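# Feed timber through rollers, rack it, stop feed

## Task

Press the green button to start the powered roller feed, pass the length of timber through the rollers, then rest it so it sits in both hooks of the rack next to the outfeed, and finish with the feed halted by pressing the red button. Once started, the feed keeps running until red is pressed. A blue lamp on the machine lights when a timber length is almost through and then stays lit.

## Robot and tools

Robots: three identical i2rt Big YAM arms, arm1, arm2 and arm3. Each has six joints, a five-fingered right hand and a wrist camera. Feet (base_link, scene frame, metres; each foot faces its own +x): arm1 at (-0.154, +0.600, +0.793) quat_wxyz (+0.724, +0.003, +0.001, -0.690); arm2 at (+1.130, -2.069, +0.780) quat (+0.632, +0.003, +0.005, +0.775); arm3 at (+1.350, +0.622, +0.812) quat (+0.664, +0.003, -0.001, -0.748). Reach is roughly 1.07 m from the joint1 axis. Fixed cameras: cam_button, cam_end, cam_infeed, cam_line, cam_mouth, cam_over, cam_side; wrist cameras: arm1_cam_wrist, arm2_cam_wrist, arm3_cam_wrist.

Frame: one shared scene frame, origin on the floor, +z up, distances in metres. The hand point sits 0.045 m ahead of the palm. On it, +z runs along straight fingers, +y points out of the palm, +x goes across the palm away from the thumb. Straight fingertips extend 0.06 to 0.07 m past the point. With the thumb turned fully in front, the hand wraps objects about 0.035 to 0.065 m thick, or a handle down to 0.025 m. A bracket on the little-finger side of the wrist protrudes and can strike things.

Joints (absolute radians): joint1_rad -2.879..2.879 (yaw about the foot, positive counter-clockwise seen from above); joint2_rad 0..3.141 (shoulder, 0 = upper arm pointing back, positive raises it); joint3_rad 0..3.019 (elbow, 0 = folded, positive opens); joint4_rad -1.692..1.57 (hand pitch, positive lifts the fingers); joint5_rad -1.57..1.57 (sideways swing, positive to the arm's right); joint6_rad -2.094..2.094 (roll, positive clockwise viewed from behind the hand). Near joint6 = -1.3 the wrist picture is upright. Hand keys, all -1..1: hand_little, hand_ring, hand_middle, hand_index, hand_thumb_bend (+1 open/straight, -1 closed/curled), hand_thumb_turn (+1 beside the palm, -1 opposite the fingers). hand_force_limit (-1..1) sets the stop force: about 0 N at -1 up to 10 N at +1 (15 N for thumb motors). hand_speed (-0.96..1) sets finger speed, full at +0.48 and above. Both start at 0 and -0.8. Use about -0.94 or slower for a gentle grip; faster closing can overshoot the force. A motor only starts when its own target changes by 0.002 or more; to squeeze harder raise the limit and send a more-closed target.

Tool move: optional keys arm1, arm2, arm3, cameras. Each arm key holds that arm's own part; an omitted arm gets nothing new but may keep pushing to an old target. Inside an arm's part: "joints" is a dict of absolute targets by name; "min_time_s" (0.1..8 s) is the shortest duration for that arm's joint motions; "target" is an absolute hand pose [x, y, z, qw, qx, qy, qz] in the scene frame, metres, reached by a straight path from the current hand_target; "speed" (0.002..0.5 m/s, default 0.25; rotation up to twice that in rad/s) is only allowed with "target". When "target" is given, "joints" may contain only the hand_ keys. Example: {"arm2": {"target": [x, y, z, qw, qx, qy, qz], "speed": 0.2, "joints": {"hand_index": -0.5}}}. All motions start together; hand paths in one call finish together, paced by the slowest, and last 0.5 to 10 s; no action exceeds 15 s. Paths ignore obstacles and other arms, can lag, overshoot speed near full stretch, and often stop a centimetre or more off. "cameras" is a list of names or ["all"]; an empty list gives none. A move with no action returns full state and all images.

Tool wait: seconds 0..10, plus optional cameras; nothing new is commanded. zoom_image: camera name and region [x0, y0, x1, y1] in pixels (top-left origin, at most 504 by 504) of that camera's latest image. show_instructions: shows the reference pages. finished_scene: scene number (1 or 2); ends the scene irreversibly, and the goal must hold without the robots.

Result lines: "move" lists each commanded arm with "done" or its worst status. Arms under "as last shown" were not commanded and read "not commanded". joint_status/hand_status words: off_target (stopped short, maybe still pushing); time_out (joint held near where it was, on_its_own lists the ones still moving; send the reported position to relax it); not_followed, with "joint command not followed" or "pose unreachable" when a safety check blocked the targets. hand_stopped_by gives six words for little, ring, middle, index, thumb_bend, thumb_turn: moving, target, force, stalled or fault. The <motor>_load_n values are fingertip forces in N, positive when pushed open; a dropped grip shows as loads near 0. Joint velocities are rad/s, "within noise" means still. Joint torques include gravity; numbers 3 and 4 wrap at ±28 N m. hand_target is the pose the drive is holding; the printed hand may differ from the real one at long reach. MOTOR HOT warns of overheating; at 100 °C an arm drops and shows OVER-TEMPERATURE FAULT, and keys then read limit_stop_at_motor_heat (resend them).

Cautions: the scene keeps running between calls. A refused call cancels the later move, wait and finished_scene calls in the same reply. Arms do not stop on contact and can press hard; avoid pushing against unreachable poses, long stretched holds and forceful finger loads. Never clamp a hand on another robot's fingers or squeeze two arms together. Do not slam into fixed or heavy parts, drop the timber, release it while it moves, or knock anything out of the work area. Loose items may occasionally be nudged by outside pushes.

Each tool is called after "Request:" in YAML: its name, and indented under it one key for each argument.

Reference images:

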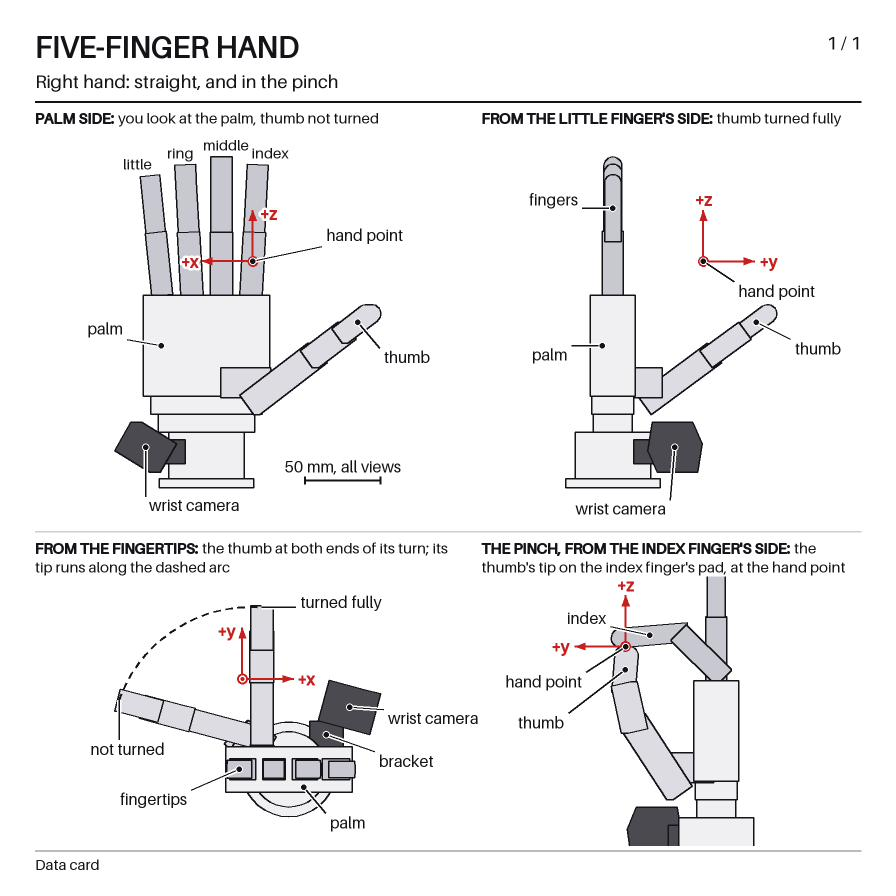

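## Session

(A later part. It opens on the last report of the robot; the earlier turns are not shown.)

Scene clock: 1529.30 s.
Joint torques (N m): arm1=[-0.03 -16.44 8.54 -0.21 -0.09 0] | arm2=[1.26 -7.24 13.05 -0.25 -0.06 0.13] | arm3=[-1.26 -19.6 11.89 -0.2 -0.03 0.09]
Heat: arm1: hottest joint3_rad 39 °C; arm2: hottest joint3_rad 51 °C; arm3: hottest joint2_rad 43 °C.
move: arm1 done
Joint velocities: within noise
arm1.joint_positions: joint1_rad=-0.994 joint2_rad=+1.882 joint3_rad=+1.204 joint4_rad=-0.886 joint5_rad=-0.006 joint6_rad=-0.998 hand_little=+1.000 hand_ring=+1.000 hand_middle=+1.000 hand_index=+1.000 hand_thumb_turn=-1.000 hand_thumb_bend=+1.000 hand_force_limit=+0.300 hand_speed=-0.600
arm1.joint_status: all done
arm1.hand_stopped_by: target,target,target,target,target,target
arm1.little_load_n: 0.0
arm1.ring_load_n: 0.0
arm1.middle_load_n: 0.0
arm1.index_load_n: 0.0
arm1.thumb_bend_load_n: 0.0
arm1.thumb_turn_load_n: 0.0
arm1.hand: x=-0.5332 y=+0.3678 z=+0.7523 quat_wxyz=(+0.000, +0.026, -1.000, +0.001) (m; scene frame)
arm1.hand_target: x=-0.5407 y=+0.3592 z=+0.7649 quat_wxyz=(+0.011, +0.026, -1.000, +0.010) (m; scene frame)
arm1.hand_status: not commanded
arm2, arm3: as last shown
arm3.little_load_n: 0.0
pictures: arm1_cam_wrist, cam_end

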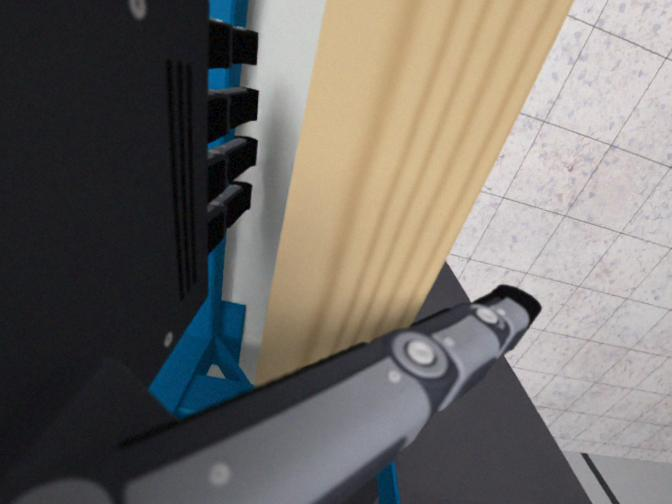

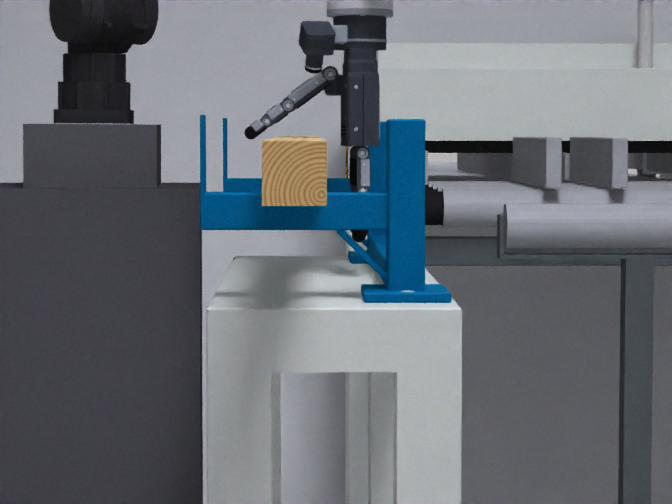

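Request:
move:
  arm1: {"target":[-0.541,0.352,0.90,0,-0.026,0.9997,0],"speed":0.15}
  cameras: ["cam_end","cam_over"]

Scene clock: 1536.77 s.
Joint torques (N m): arm1=[0.38 -15.27 11.48 -0.31 0.03 0.07] | arm2=[1.38 -7.36 13.04 -0.25 -0.05 0.12] | arm3=[-1.08 -20.19 12.08 -0.34 -0.11 0.04]
Heat: arm1: hottest joint3_rad 39 °C; arm2: hottest joint3_rad 51 °C; arm3: hottest joint2_rad 43 °C.
move: arm1 off_target
Joint velocities: within noise
arm1.joint_positions: joint1_rad=-0.987 joint2_rad=+1.741 joint3_rad=+1.387 joint4_rad=-1.249 joint5_rad=-0.005 joint6_rad=-0.992 hand_little=+1.000 hand_ring=+1.000 hand_middle=+1.000 hand_index=+1.000 hand_thumb_turn=-1.000 hand_thumb_bend=+1.000 hand_force_limit=+0.300 hand_speed=-0.600
arm1.joint_status: not commanded
arm1.hand_stopped_by: target,target,target,target,target,target
arm1.little_load_n: -0.5
arm1.ring_load_n: 0.0
arm1.middle_load_n: 0.0
arm1.index_load_n: 0.0
arm1.thumb_bend_load_n: 0.0
arm1.thumb_turn_load_n: 0.0
arm1.hand: x=-0.5322 y=+0.3640 z=+0.8840 quat_wxyz=(-0.016, +0.026, -0.999, -0.010) (m; scene frame)
arm1.hand_target: x=-0.5404 y=+0.3524 z=+0.9001 quat_wxyz=(+0.000, +0.026, -1.000, +0.000) (m; scene frame)
arm1.hand_status: off_target (0.022 m and 2.2 deg from the pose sent, 0.149 m and 0.2 deg at the start)
arm2, arm3: as last shown
arm2.middle_load_n: 0.5
pictures: cam_end, cam_over

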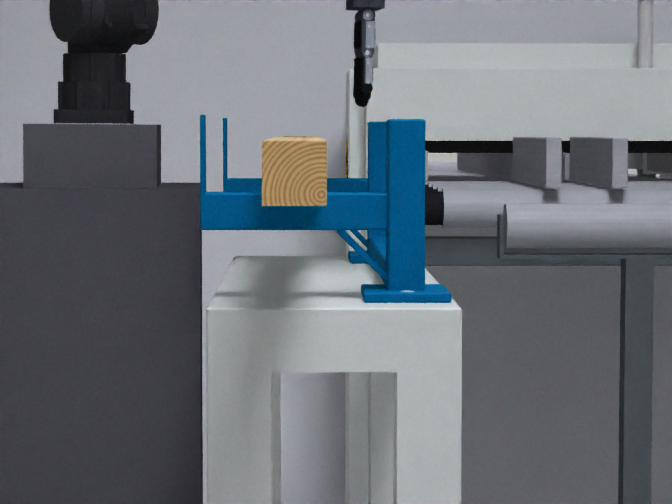

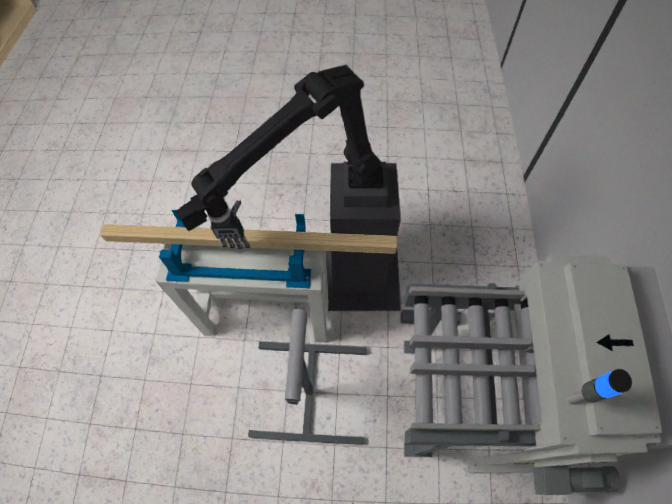

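Request:
finished_scene:
  scene: 1

The scene is finished: the task was done.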